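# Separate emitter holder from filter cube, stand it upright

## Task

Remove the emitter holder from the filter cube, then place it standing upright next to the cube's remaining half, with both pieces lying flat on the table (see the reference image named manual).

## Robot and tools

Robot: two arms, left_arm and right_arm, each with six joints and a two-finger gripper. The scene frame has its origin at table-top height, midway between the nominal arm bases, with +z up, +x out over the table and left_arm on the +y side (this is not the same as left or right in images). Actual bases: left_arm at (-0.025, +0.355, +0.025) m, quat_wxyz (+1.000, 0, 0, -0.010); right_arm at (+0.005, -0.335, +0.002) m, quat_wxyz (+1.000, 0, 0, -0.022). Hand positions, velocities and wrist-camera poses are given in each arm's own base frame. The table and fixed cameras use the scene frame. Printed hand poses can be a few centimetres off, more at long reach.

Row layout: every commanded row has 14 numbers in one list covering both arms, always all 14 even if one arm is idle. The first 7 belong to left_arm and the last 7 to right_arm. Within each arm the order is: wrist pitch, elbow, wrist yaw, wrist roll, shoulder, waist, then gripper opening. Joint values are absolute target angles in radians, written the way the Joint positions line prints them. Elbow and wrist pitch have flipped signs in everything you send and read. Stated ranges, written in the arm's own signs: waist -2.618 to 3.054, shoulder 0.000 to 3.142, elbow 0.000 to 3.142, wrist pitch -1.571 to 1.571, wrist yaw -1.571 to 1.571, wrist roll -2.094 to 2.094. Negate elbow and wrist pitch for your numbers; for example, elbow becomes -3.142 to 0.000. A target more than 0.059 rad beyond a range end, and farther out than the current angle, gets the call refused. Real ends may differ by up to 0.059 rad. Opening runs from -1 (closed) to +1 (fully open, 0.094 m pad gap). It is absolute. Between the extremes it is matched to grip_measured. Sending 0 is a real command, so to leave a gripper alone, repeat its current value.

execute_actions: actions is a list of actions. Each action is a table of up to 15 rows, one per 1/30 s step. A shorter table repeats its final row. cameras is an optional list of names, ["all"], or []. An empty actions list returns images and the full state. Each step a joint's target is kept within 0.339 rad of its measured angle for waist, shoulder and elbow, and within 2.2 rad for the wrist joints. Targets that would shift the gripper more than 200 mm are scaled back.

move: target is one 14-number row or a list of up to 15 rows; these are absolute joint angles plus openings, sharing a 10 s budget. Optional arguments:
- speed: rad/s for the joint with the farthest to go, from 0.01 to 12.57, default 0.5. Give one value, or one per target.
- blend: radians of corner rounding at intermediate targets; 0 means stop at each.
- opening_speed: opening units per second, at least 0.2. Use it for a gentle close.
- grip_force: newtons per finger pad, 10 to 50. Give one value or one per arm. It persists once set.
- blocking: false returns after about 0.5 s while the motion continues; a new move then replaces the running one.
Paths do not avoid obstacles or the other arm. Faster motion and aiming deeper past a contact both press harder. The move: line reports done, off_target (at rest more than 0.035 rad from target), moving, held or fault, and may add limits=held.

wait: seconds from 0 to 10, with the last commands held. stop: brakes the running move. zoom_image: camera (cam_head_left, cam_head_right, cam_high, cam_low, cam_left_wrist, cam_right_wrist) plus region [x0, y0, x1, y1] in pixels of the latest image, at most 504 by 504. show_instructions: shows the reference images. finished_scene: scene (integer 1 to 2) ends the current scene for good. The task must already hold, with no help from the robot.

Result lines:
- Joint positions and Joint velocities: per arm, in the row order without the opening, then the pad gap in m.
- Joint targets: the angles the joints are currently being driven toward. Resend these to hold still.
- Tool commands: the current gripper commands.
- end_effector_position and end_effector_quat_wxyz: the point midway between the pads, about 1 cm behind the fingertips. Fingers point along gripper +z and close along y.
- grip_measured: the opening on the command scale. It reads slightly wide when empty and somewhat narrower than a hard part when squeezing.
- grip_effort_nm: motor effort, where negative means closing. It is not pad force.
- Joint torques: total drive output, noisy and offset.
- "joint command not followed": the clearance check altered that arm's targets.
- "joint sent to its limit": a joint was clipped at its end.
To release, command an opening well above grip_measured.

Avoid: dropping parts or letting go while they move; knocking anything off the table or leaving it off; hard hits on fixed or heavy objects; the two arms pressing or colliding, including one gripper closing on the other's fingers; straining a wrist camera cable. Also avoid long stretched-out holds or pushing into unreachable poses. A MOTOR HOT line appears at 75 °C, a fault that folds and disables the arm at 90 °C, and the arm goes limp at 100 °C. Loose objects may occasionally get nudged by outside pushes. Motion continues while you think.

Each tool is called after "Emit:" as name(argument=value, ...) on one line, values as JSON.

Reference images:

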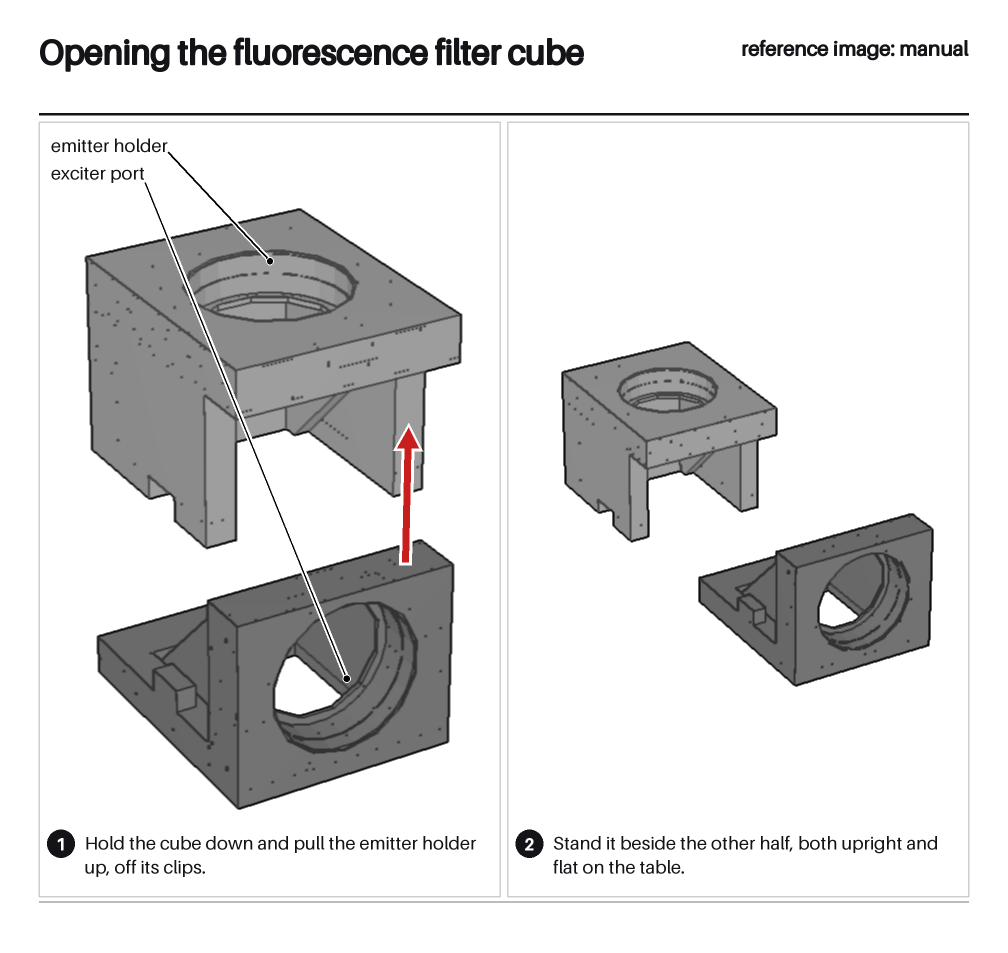

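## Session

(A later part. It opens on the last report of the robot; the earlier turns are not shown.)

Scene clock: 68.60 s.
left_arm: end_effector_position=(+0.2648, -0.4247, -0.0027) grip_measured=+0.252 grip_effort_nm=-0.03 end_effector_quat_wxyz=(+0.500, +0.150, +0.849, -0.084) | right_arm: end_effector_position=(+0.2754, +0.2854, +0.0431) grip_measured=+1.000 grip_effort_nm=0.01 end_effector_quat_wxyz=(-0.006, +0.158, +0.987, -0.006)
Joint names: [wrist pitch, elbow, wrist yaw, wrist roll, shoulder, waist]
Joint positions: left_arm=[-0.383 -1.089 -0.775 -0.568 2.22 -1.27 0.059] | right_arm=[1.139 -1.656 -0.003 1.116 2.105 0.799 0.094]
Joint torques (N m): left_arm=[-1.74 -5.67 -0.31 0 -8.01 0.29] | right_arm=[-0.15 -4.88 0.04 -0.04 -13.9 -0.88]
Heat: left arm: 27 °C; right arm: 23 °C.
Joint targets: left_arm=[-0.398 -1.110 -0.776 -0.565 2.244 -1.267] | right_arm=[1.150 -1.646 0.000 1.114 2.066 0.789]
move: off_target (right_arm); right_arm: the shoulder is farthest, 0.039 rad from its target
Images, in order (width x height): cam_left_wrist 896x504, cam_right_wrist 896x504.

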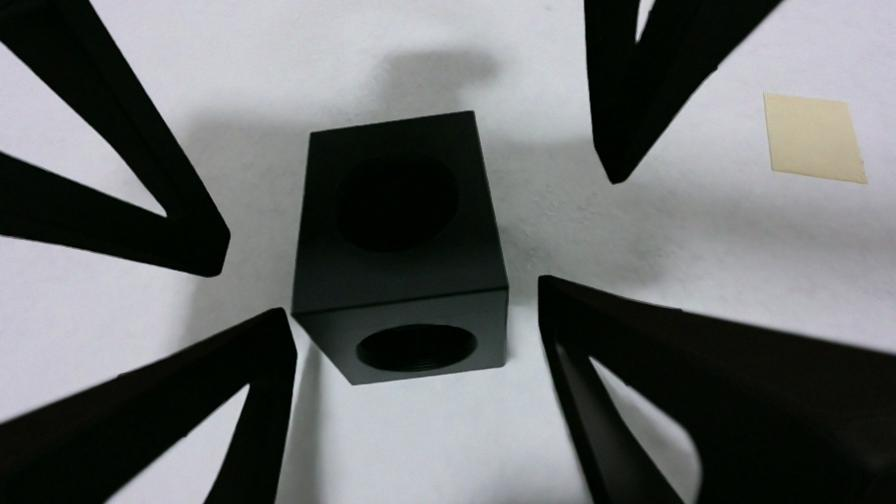

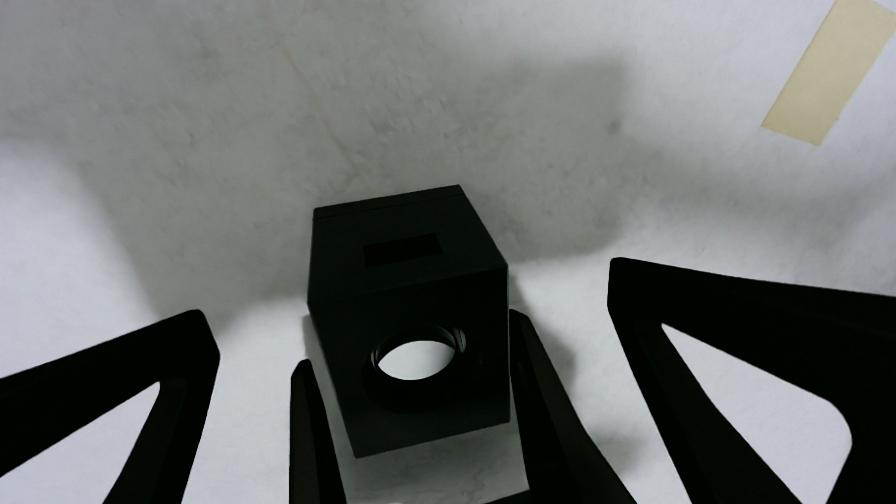

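Emit:
move(target=[[-0.358, -1.059, -0.809, -0.609, 2.184, -1.313, 0.25, 1.108, -1.600, 0.0, 1.044, 2.040, 0.826, 1.0], [-0.390, -1.100, -0.782, -0.573, 2.231, -1.276, 0.25, 1.108, -1.600, 0.0, 1.044, 2.040, 0.826, 1.0]], speed=0.3, cameras=["cam_right_wrist", "cam_left_wrist"])

Scene clock: 75.07 s.
left_arm: end_effector_position=(+0.2611, -0.4229, -0.0051) grip_measured=+0.252 grip_effort_nm=-0.03 end_effector_quat_wxyz=(+0.499, +0.151, +0.850, -0.081) | right_arm: end_effector_position=(+0.2678, +0.2901, +0.0399) grip_measured=+1.000 grip_effort_nm=0.01 end_effector_quat_wxyz=(-0.002, +0.112, +0.994, +0.001)
Joint names: [wrist pitch, elbow, wrist yaw, wrist roll, shoulder, waist]
Joint positions: left_arm=[-0.376 -1.082 -0.782 -0.576 2.22 -1.278 0.059] | right_arm=[1.098 -1.611 -0.004 1.046 2.084 0.821 0.094]
Joint torques (N m): left_arm=[-1.7 -5.37 -0.35 -0.01 -8.87 0.24] | right_arm=[-0.17 -4.71 0.03 -0.03 -14.23 0.39]
Heat: left arm: 27 °C; right arm: 24 °C.
Joint targets: left_arm=[-0.390 -1.100 -0.782 -0.573 2.231 -1.276] | right_arm=[1.108 -1.600 0.000 1.044 2.040 0.826]
move: off_target (right_arm); right_arm: the shoulder is farthest, 0.044 rad from its target
Images, in order (width x height): cam_left_wrist 896x504, cam_right_wrist 896x504.

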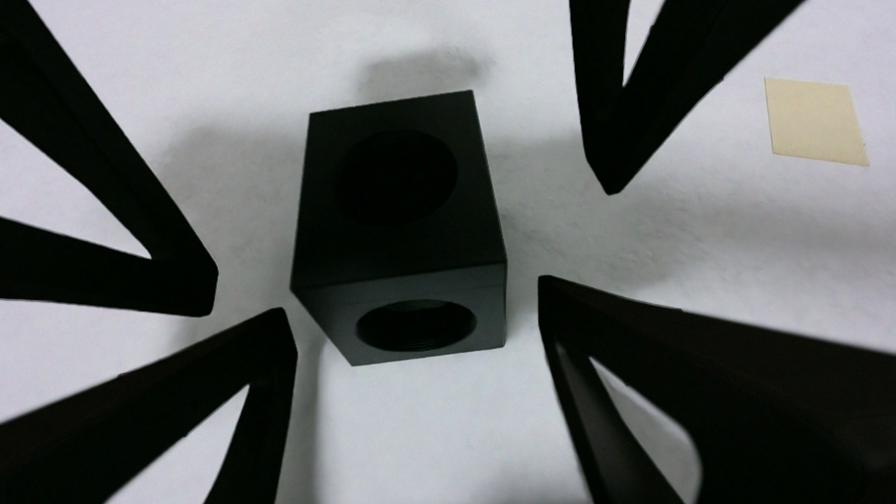

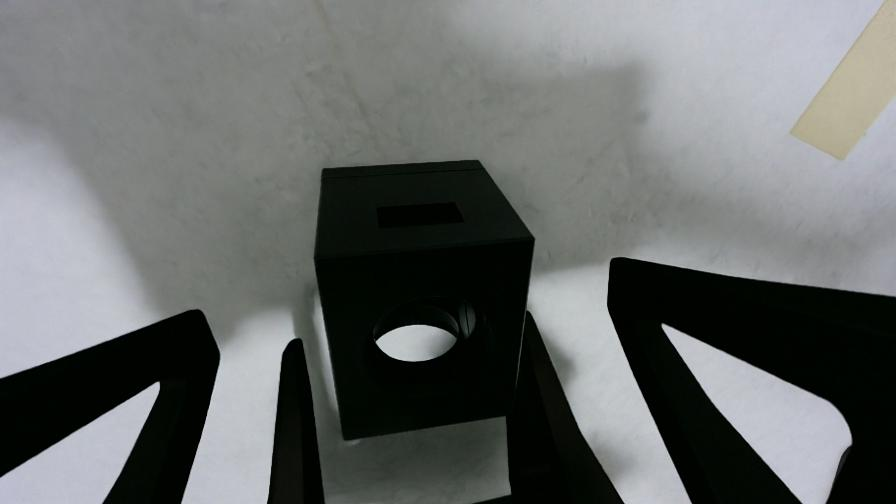

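Emit:
move(target=[[-0.358, -1.059, -0.809, -0.609, 2.184, -1.313, 0.25, 1.108, -1.600, 0.0, 1.044, 2.040, 0.826, 1.0], [-0.374, -1.101, -0.782, -0.573, 2.216, -1.276, 0.25, 1.069, -1.571, 0.0, 1.044, 2.109, 0.826, 1.0]], speed=0.3, cameras=["cam_right_wrist", "cam_left_wrist"])

Scene clock: 78.87 s.
left_arm: end_effector_position=(+0.2608, -0.4227, -0.0056) grip_measured=+0.252 grip_effort_nm=-0.03 end_effector_quat_wxyz=(+0.498, +0.153, +0.850, -0.080) | right_arm: end_effector_position=(+0.2677, +0.2900, +0.0310) grip_measured=+1.000 grip_effort_nm=0.01 end_effector_quat_wxyz=(+0.000, +0.112, +0.994, +0.003)
Joint names: [wrist pitch, elbow, wrist yaw, wrist roll, shoulder, waist]
Joint positions: left_arm=[-0.371 -1.083 -0.782 -0.576 2.22 -1.279 0.059] | right_arm=[1.06 -1.581 -0.004 1.046 2.088 0.821 0.094]
Joint torques (N m): left_arm=[-1.6 -5.38 -0.3 -0.03 -9.88 0.25] | right_arm=[-0.2 -4.81 0.03 -0.04 -8.84 0.38]
Heat: left arm: 27 °C; right arm: 25 °C.
Joint targets: left_arm=[-0.374 -1.101 -0.782 -0.573 2.216 -1.276] | right_arm=[1.069 -1.571 0.000 1.044 2.109 0.826]
move: done
Images, in order (width x height): cam_left_wrist 896x504, cam_right_wrist 896x504.

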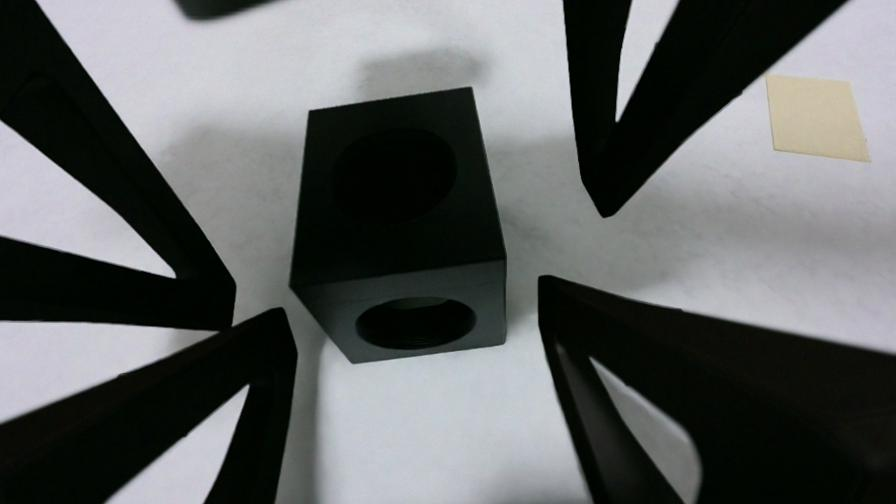

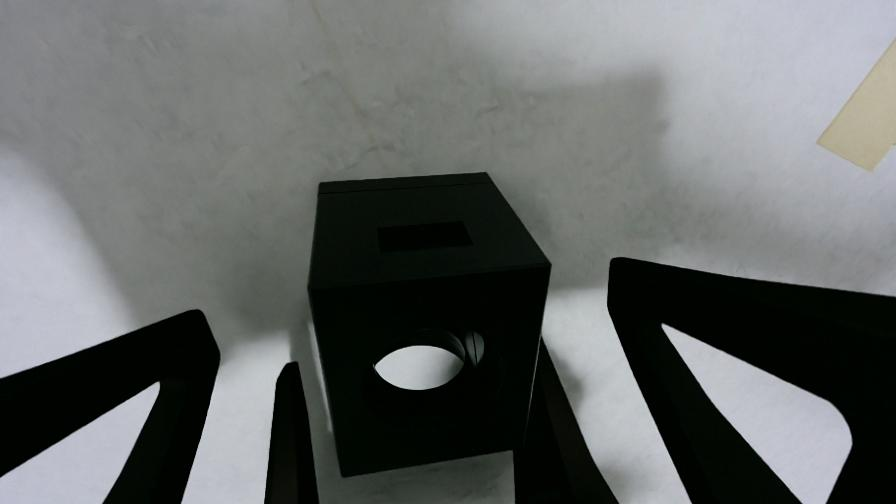

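Emit:
move(target=[[-0.402, -1.101, -0.782, -0.573, 2.216, -1.276, 0.25, 1.069, -1.571, 0.0, 1.044, 2.109, 0.826, 1.0], [-0.402, -1.101, -0.782, -0.573, 2.216, -1.276, -0.13, 1.069, -1.571, 0.0, 1.044, 2.109, 0.826, 1.0]], speed=0.3, opening_speed=0.4, cameras=["cam_right_wrist", "cam_left_wrist"])

Scene clock: 81.43 s.
left_arm: end_effector_position=(+0.2614, -0.4248, -0.0033) grip_measured=-0.128 grip_effort_nm=-0.03 end_effector_quat_wxyz=(+0.501, +0.149, +0.848, -0.086) | right_arm: end_effector_position=(+0.2677, +0.2901, +0.0310) grip_measured=+1.000 grip_effort_nm=0.01 end_effector_quat_wxyz=(+0.000, +0.112, +0.994, +0.003)
Joint names: [wrist pitch, elbow, wrist yaw, wrist roll, shoulder, waist]
Joint positions: left_arm=[-0.387 -1.083 -0.781 -0.576 2.22 -1.279 0.041] | right_arm=[1.059 -1.581 -0.004 1.046 2.088 0.821 0.094]
Joint torques (N m): left_arm=[-1.73 -5.35 -0.32 0.01 -9.96 0.27] | right_arm=[-0.2 -4.78 0.04 -0.06 -8.8 0.39]
Heat: left arm: 27 °C; right arm: 25 °C.
Joint targets: left_arm=[-0.402 -1.101 -0.782 -0.573 2.216 -1.276] | right_arm=[1.069 -1.571 0.000 1.044 2.109 0.826]
move: done
Images, in order (width x height): cam_left_wrist 896x504, cam_right_wrist 896x504.

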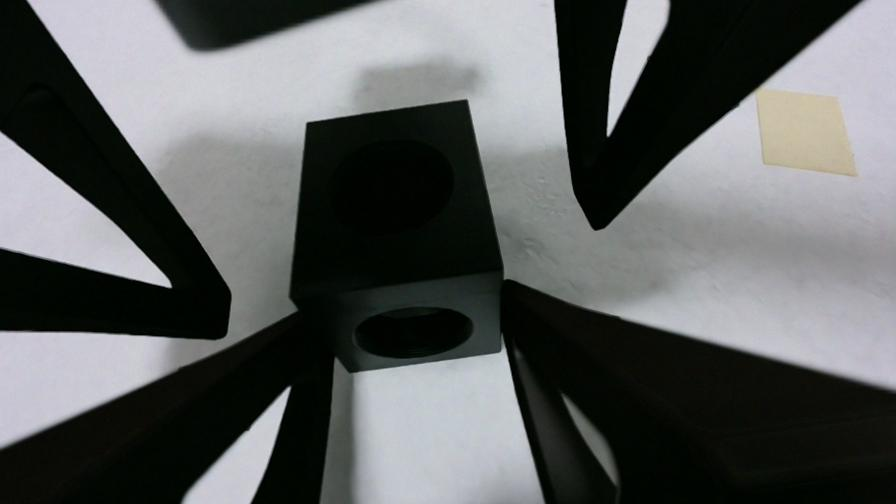

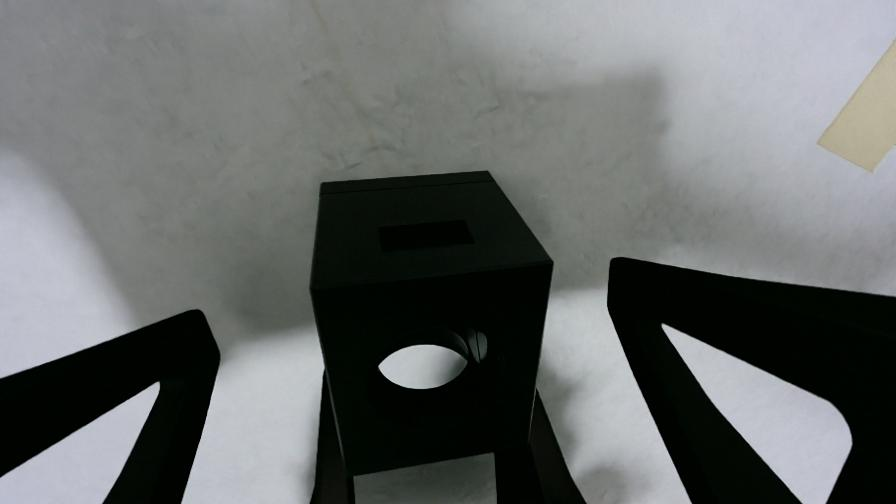

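Emit:
zoom_image(camera="cam_left_wrist", region=[260, 240, 560, 440])

Emit:
zoom_image(camera="cam_right_wrist", region=[290, 300, 590, 504])

Scaled by 1.680 from the camera's 896x504 image, which has a finer 1280x720 frame.

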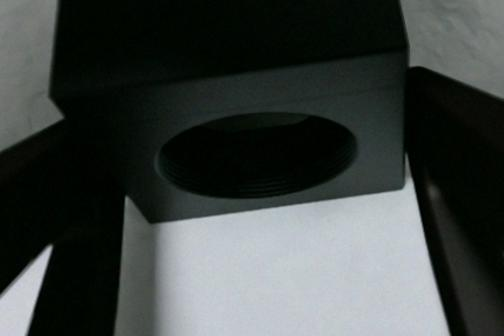

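Scaled by 1.680 from the camera's 896x504 image, which has a finer 1280x720 frame.

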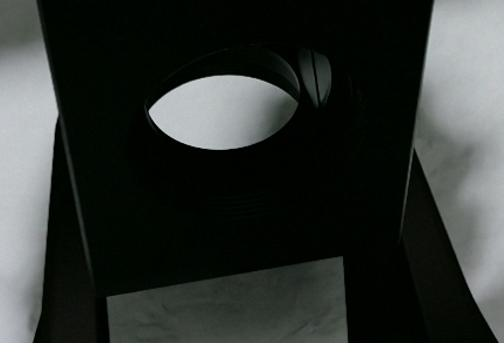

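Emit:
move(target=[[-0.402, -1.101, -0.782, -0.573, 2.216, -1.276, 0.25, 1.069, -1.571, 0.0, 1.044, 2.109, 0.826, 1.0], [-0.358, -1.059, -0.809, -0.609, 2.184, -1.313, 0.25, 1.069, -1.571, 0.0, 1.044, 2.109, 0.826, 1.0], [-0.410, -1.093, -0.782, -0.573, 2.216, -1.282, -0.12, 1.069, -1.571, 0.0, 1.044, 2.109, 0.826, 1.0]], speed=0.3, opening_speed=0.5, cameras=["cam_right_wrist", "cam_left_wrist"])

Scene clock: 87.50 s.
left_arm: end_effector_position=(+0.2578, -0.4250, -0.0048) grip_measured=-0.118 grip_effort_nm=-0.03 end_effector_quat_wxyz=(+0.500, +0.152, +0.848, -0.087) | right_arm: end_effector_position=(+0.2677, +0.2901, +0.0310) grip_measured=+1.000 grip_effort_nm=0.01 end_effector_quat_wxyz=(+0.000, +0.112, +0.994, +0.003)
Joint names: [wrist pitch, elbow, wrist yaw, wrist roll, shoulder, waist]
Joint positions: left_arm=[-0.395 -1.074 -0.781 -0.576 2.22 -1.286 0.041] | right_arm=[1.059 -1.581 -0.004 1.046 2.088 0.821 0.094]
Joint torques (N m): left_arm=[-1.72 -5.39 -0.3 0.02 -9.91 0.34] | right_arm=[-0.18 -4.82 0.04 -0.03 -8.77 0.43]
Heat: left arm: 27 °C; right arm: 25 °C.
Joint targets: left_arm=[-0.410 -1.093 -0.782 -0.573 2.216 -1.282] | right_arm=[1.069 -1.571 0.000 1.044 2.109 0.826]
move: done
Images, in order (width x height): cam_left_wrist 896x504, cam_right_wrist 896x504.

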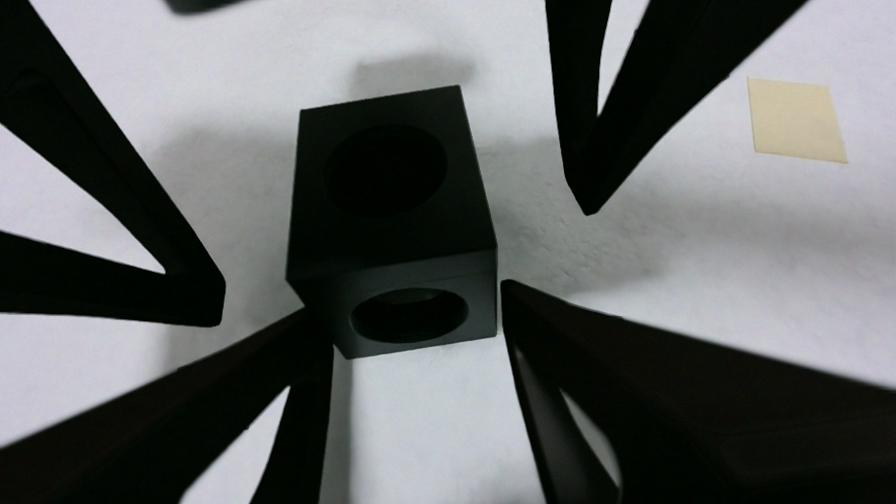

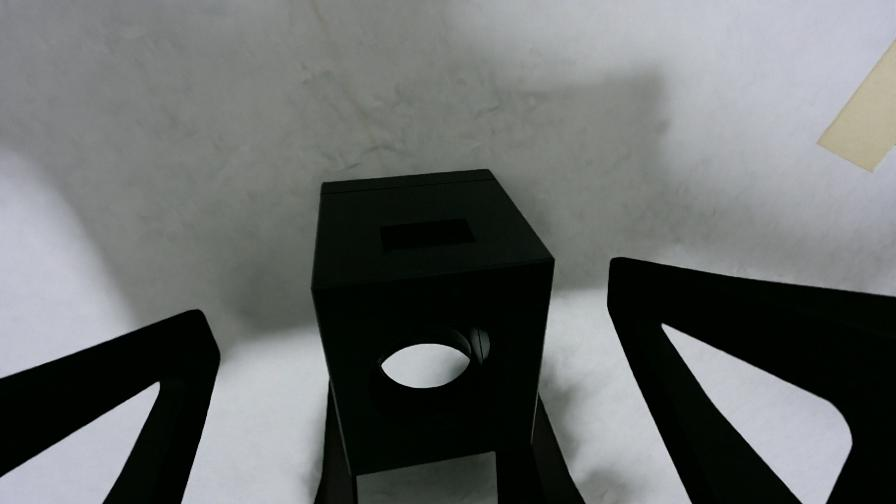

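Emit:
move(target=[-0.410, -1.093, -0.782, -0.573, 2.216, -1.282, -0.35, 1.069, -1.571, 0.0, 1.044, 2.109, 0.826, 0.15], speed=0.3, opening_speed=0.5, cameras=["cam_right_wrist", "cam_left_wrist"])

Scene clock: 90.67 s.
left_arm: end_effector_position=(+0.2579, -0.4251, -0.0047) grip_measured=-0.195 grip_effort_nm=-0.98 end_effector_quat_wxyz=(+0.500, +0.152, +0.848, -0.088) | right_arm: end_effector_position=(+0.2678, +0.2901, +0.0310) grip_measured=+0.153 grip_effort_nm=-0.13 end_effector_quat_wxyz=(+0.000, +0.112, +0.994, +0.003)
Joint names: [wrist pitch, elbow, wrist yaw, wrist roll, shoulder, waist]
Joint positions: left_arm=[-0.396 -1.074 -0.781 -0.576 2.22 -1.286 0.038] | right_arm=[1.059 -1.581 -0.004 1.046 2.088 0.821 0.054]
Joint torques (N m): left_arm=[-1.72 -5.41 -0.3 0.01 -9.94 0.31] | right_arm=[-0.18 -4.74 0.04 -0.04 -8.83 0.44]
Heat: left arm: 27 °C; right arm: 25 °C.
Joint targets: left_arm=[-0.410 -1.093 -0.782 -0.573 2.216 -1.282] | right_arm=[1.069 -1.571 0.000 1.044 2.109 0.826]
move: done
Images, in order (width x height): cam_left_wrist 896x504, cam_right_wrist 896x504.

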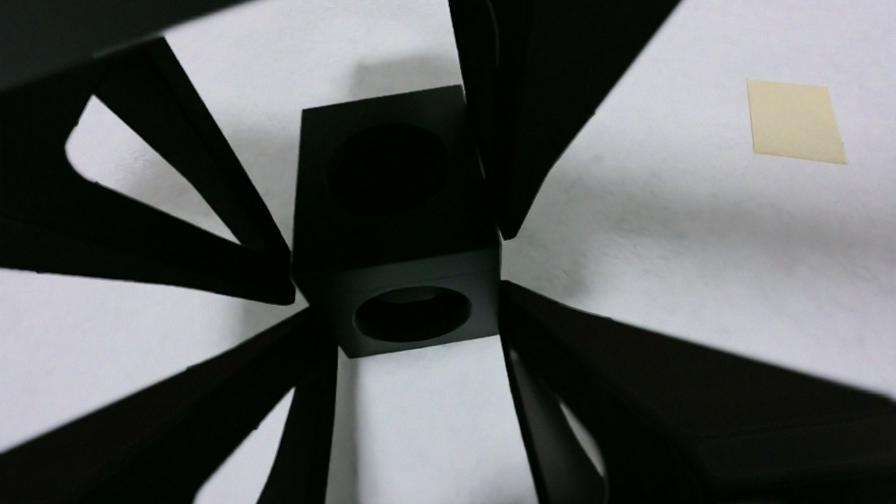

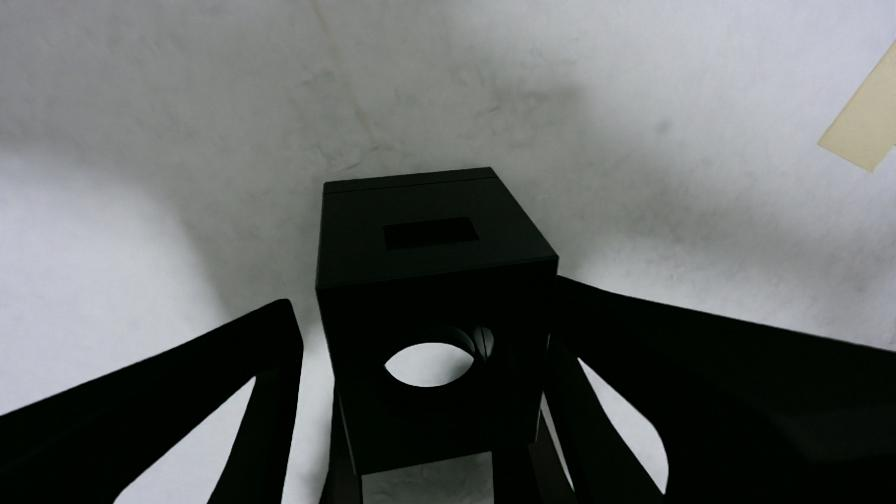

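Emit:
move(target=[-0.410, -1.093, -0.782, -0.573, 2.216, -1.282, -0.35, 1.069, -1.571, 0.0, 1.044, 2.109, 0.826, -0.35], speed=0.3, opening_speed=0.3, cameras=["cam_right_wrist", "cam_left_wrist"])

Scene clock: 93.47 s.
left_arm: end_effector_position=(+0.2581, -0.4247, -0.0045) grip_measured=-0.195 grip_effort_nm=-0.98 end_effector_quat_wxyz=(+0.501, +0.149, +0.848, -0.088) | right_arm: end_effector_position=(+0.2658, +0.2881, +0.0310) grip_measured=-0.125 grip_effort_nm=-1.02 end_effector_quat_wxyz=(-0.004, +0.115, +0.993, -0.001)
Joint names: [wrist pitch, elbow, wrist yaw, wrist roll, shoulder, waist]
Joint positions: left_arm=[-0.396 -1.074 -0.784 -0.581 2.22 -1.286 0.038] | right_arm=[1.071 -1.581 -0.004 1.051 2.088 0.821 0.041]
Joint torques (N m): left_arm=[-1.72 -5.42 -0.28 0.07 -9.92 0.29] | right_arm=[-0.29 -4.7 0.06 -0.08 -8.79 0.4]
Heat: left arm: 27 °C; right arm: 25 °C.
Joint targets: left_arm=[-0.410 -1.093 -0.782 -0.573 2.216 -1.282] | right_arm=[1.069 -1.571 0.000 1.044 2.109 0.826]
move: done
Images, in order (width x height): cam_left_wrist 896x504, cam_right_wrist 896x504.

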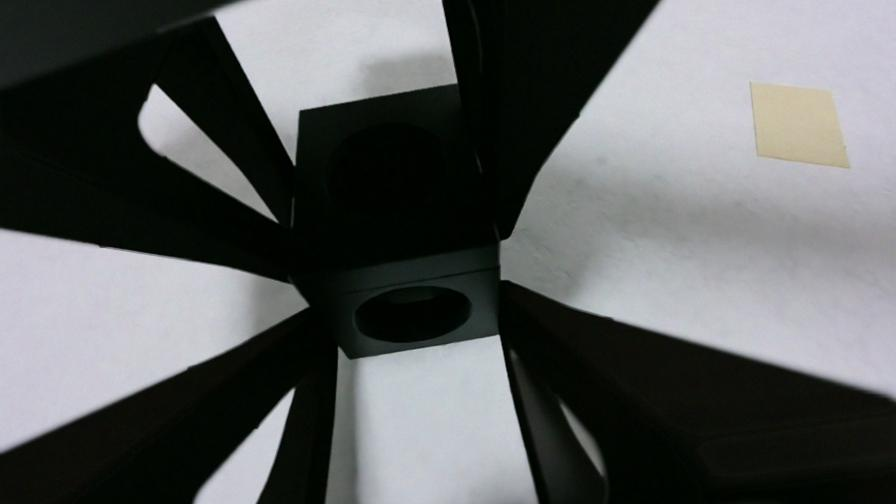

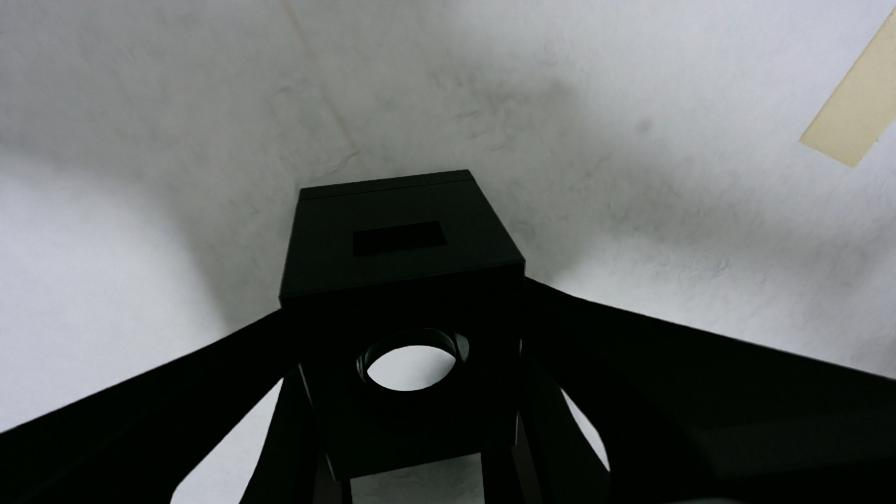

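Emit:
move(target=[[-0.410, -1.093, -0.782, -0.573, 2.216, -1.282, -0.35, 1.178, -1.670, 0.0, 1.044, 2.020, 0.826, -0.35], [-0.410, -1.093, -0.782, -0.573, 2.216, -1.282, -0.35, 1.280, -1.758, 0.0, 1.044, 2.005, 0.826, -0.35]], speed=0.15, blend=[0.05, 0], cameras=["cam_right_wrist", "cam_left_wrist", "cam_high", "cam_low"])

Scene clock: 97.17 s.
left_arm: end_effector_position=(+0.2685, -0.4295, +0.0204) grip_measured=-0.195 grip_effort_nm=-0.98 end_effector_quat_wxyz=(+0.538, +0.116, +0.829, -0.098) | right_arm: end_effector_position=(+0.2737, +0.2832, +0.0626) grip_measured=-0.128 grip_effort_nm=-1.02 end_effector_quat_wxyz=(+0.011, +0.112, +0.993, -0.024)
Joint names: [wrist pitch, elbow, wrist yaw, wrist roll, shoulder, waist]
Joint positions: left_arm=[-0.461 -1.091 -0.854 -0.569 2.211 -1.286 0.038] | right_arm=[1.216 -1.708 0.046 1.047 2.088 0.821 0.041]
Joint torques (N m): left_arm=[-1.09 -4.21 0.44 -0.06 -9.36 0.34] | right_arm=[0.39 -10.78 -0.5 -0.06 -17.7 0.42]
Heat: left arm: 27 °C; right arm: 25 °C.
Joint targets: left_arm=[-0.410 -1.093 -0.782 -0.573 2.216 -1.282] | right_arm=[1.280 -1.758 0.000 1.044 2.005 0.826]
move: off_target (left_arm, right_arm); left_arm: the wrist yaw is farthest, 0.072 rad from its target; right_arm: the shoulder is farthest, 0.083 rad from its target
Images, in order (width x height): cam_high 896x504, cam_low 896x504, cam_left_wrist 896x504, cam_right_wrist 896x504.

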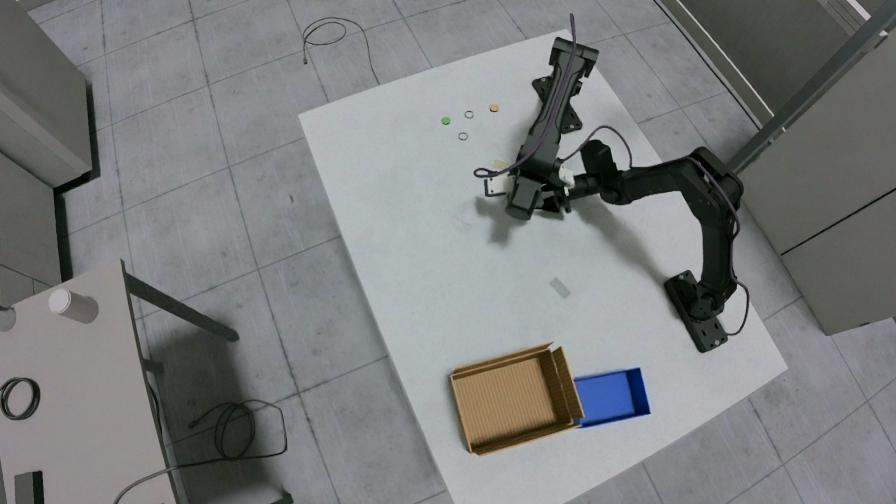

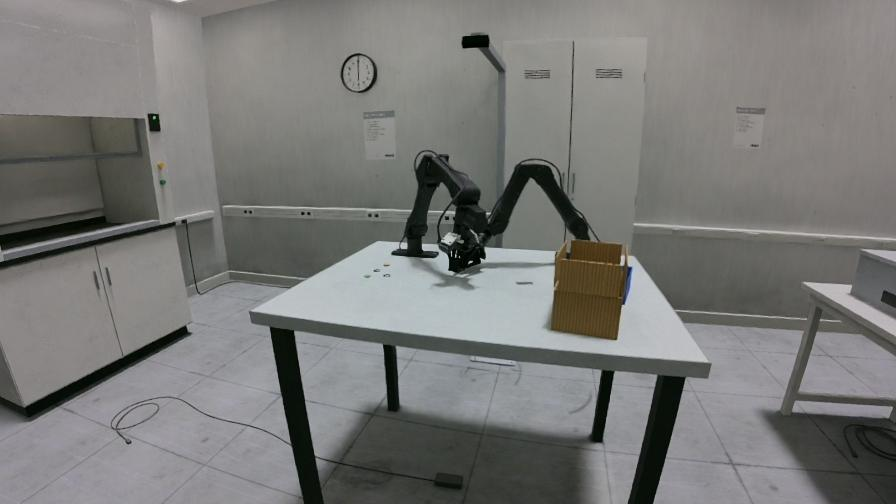

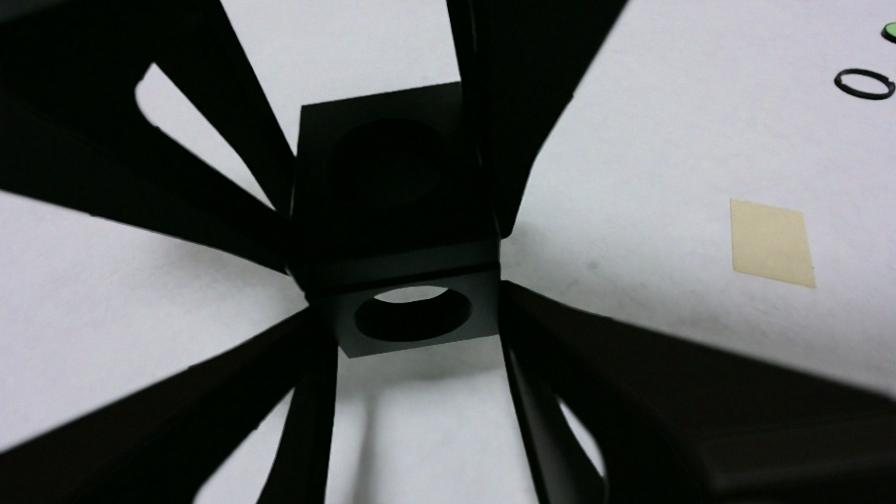

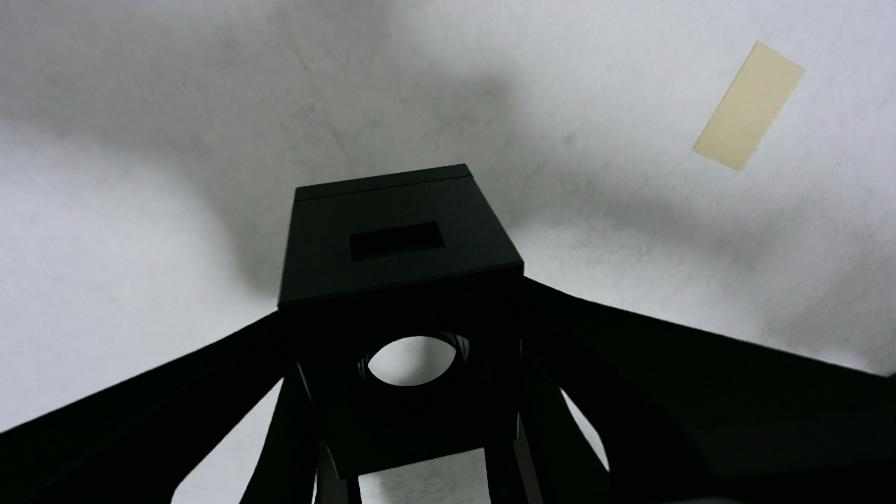

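Emit:
zoom_image(camera="cam_left_wrist", region=[270, 80, 540, 380])

Emit:
zoom_image(camera="cam_right_wrist", region=[260, 150, 560, 504])

Emit:
zoom_image(camera="cam_low", region=[420, 220, 520, 300])

Scaled by 1.680 from the camera's 896x504 image, which has a finer 1280x720 frame.

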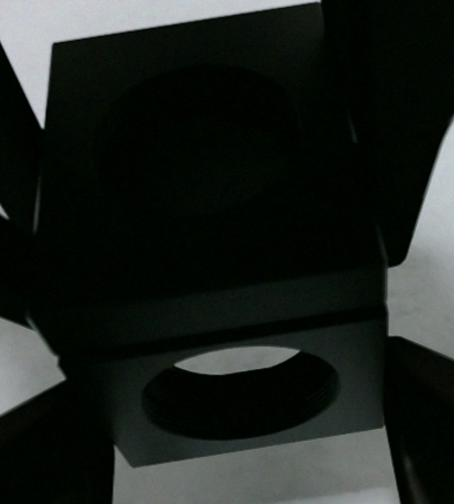

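Scaled by 1.424 from the camera's 896x504 image, which has a finer 1280x720 frame.

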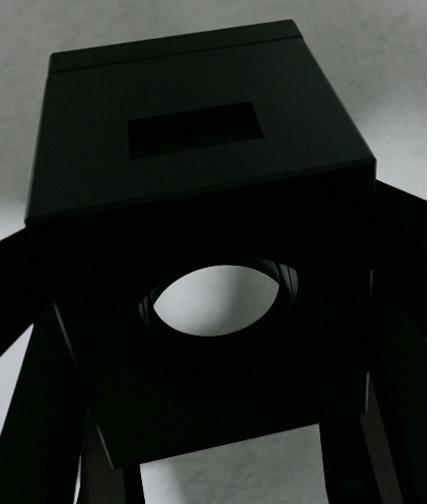

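Scaled by 5.040 from the camera's 896x504 image, which has a finer 1280x720 frame.

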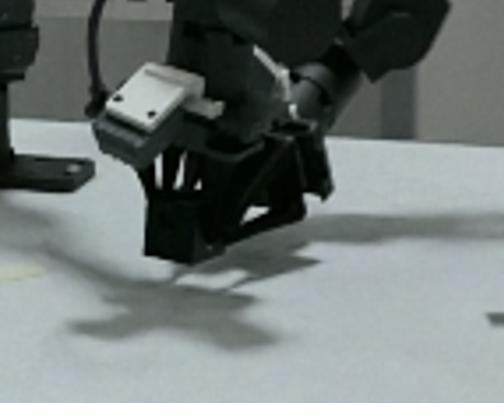

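Emit:
move(target=[[-0.410, -1.093, -0.782, -0.573, 2.216, -1.282, -0.35, 1.069, -1.571, 0.0, 1.044, 2.109, 0.826, -0.35], [-0.260, -1.093, -0.712, -0.573, 2.226, -1.282, -0.35, 1.069, -1.571, 0.0, 1.044, 2.109, 0.826, -0.35]], speed=0.2, cameras=["cam_right_wrist", "cam_left_wrist", "cam_low"])

Scene clock: 102.70 s.
left_arm: end_effector_position=(+0.2562, -0.4242, -0.0064) grip_measured=-0.195 grip_effort_nm=-0.98 end_effector_quat_wxyz=(+0.488, +0.155, +0.855, -0.084) | right_arm: end_effector_position=(+0.2653, +0.2874, +0.0313) grip_measured=-0.128 grip_effort_nm=-1.02 end_effector_quat_wxyz=(-0.005, +0.115, +0.993, -0.003)
Joint names: [wrist pitch, elbow, wrist yaw, wrist roll, shoulder, waist]
Joint positions: left_arm=[-0.34 -1.086 -0.764 -0.594 2.211 -1.284 0.038] | right_arm=[1.075 -1.582 -0.004 1.052 2.088 0.821 0.041]
Joint torques (N m): left_arm=[-0.74 -4.48 0.22 0.21 -8.55 0.18] | right_arm=[-0.32 -4.62 0.04 -0.09 -8.77 0.39]
Heat: left arm: 27 °C; right arm: 25 °C.
Joint targets: left_arm=[-0.260 -1.093 -0.712 -0.573 2.226 -1.282] | right_arm=[1.069 -1.571 0.000 1.044 2.109 0.826]
move: off_target (left_arm); left_arm: the wrist pitch is farthest, 0.080 rad from its target
Images, in order (width x height): cam_low 896x504, cam_left_wrist 896x504, cam_right_wrist 896x504.

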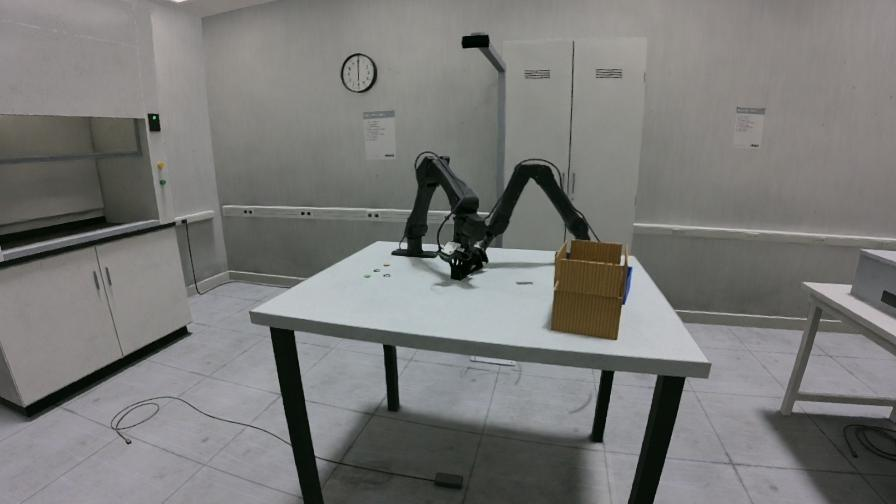

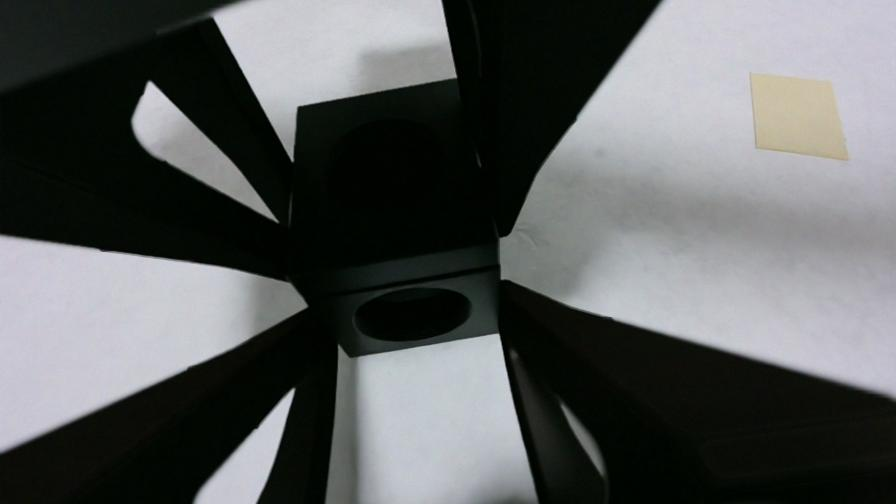

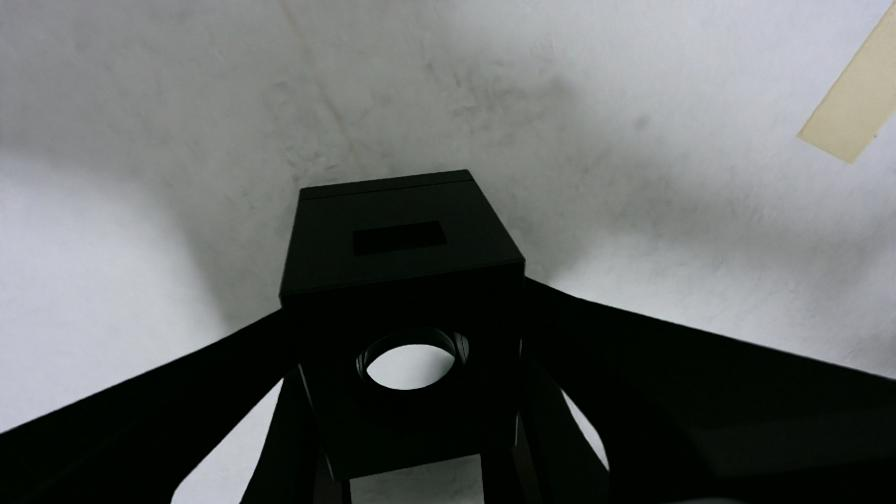

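Emit:
move(target=[[-0.170, -1.093, -0.660, -0.573, 2.236, -1.282, -0.35, 1.069, -1.571, 0.0, 1.044, 2.109, 0.826, -0.35], [-0.170, -1.093, -0.660, -0.573, 2.236, -1.282, -0.35, 1.178, -1.670, 0.0, 1.044, 2.020, 0.826, -0.35], [-0.170, -1.093, -0.660, -0.573, 2.236, -1.282, -0.35, 1.280, -1.758, 0.0, 1.044, 2.005, 0.826, -0.35]], speed=0.15, blend=[0, 0.05, 0], cameras=["cam_right_wrist", "cam_left_wrist", "cam_low"])

Scene clock: 105.97 s.
left_arm: end_effector_position=(+0.2637, -0.4264, +0.0136) grip_measured=-0.195 grip_effort_nm=-0.98 end_effector_quat_wxyz=(+0.505, +0.138, +0.848, -0.080) | right_arm: end_effector_position=(+0.2713, +0.2855, +0.0581) grip_measured=-0.128 grip_effort_nm=-1.02 end_effector_quat_wxyz=(+0.005, +0.115, +0.993, -0.017)
Joint names: [wrist pitch, elbow, wrist yaw, wrist roll, shoulder, waist]
Joint positions: left_arm=[-0.31 -1.116 -0.806 -0.598 2.186 -1.282 0.038] | right_arm=[1.196 -1.691 0.028 1.052 2.088 0.821 0.041]
Joint torques (N m): left_arm=[-0.13 -2.52 1.2 0.28 -6.2 -0.01] | right_arm=[0.58 -12.57 -0.3 -0.09 -17.73 0.38]
Heat: left arm: 26 °C; right arm: 26 °C.
Joint targets: left_arm=[-0.170 -1.093 -0.660 -0.573 2.236 -1.282] | right_arm=[1.280 -1.758 0.000 1.044 2.005 0.826]
move: off_target (left_arm, right_arm); left_arm: the wrist yaw is farthest, 0.146 rad from its target; right_arm: the wrist pitch is farthest, 0.084 rad from its target
Images, in order (width x height): cam_low 896x504, cam_left_wrist 896x504, cam_right_wrist 896x504.

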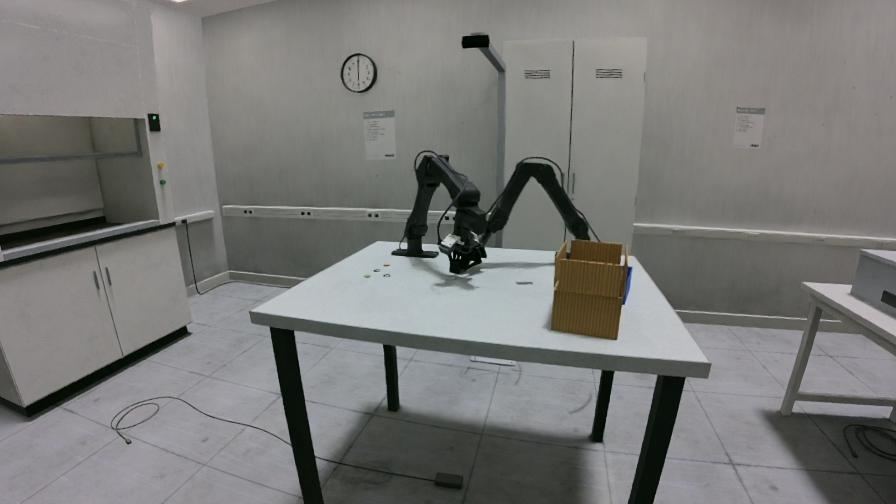

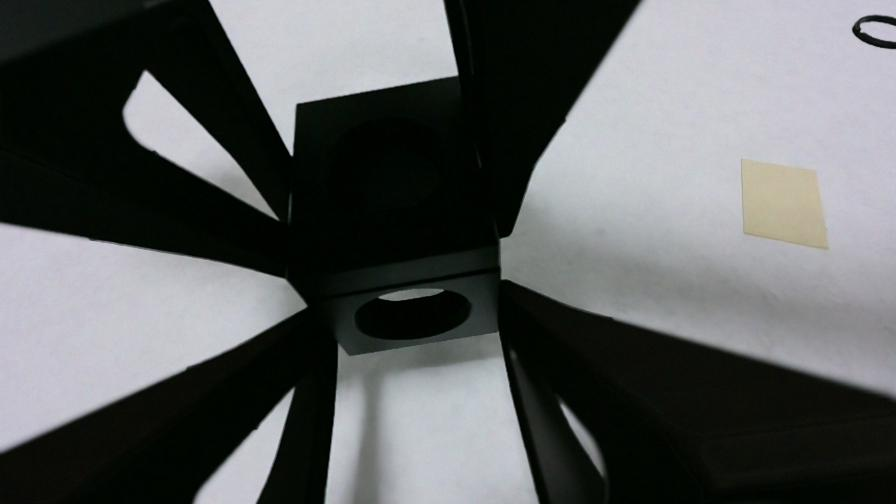

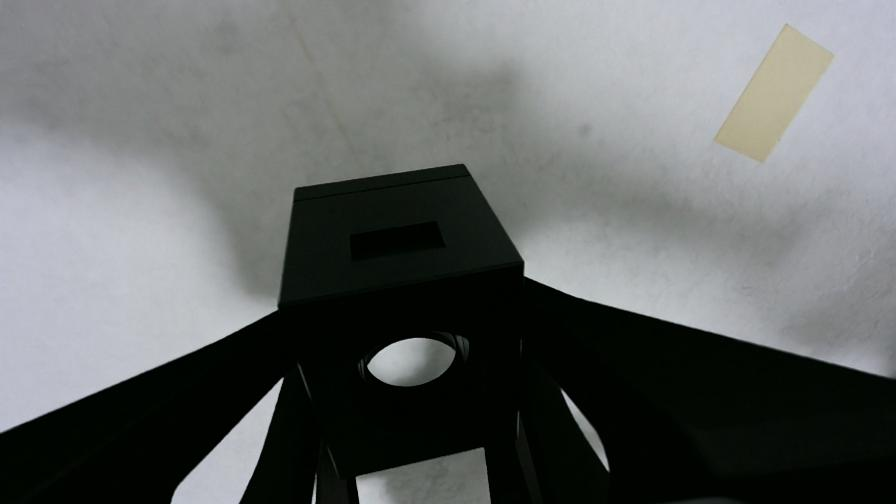

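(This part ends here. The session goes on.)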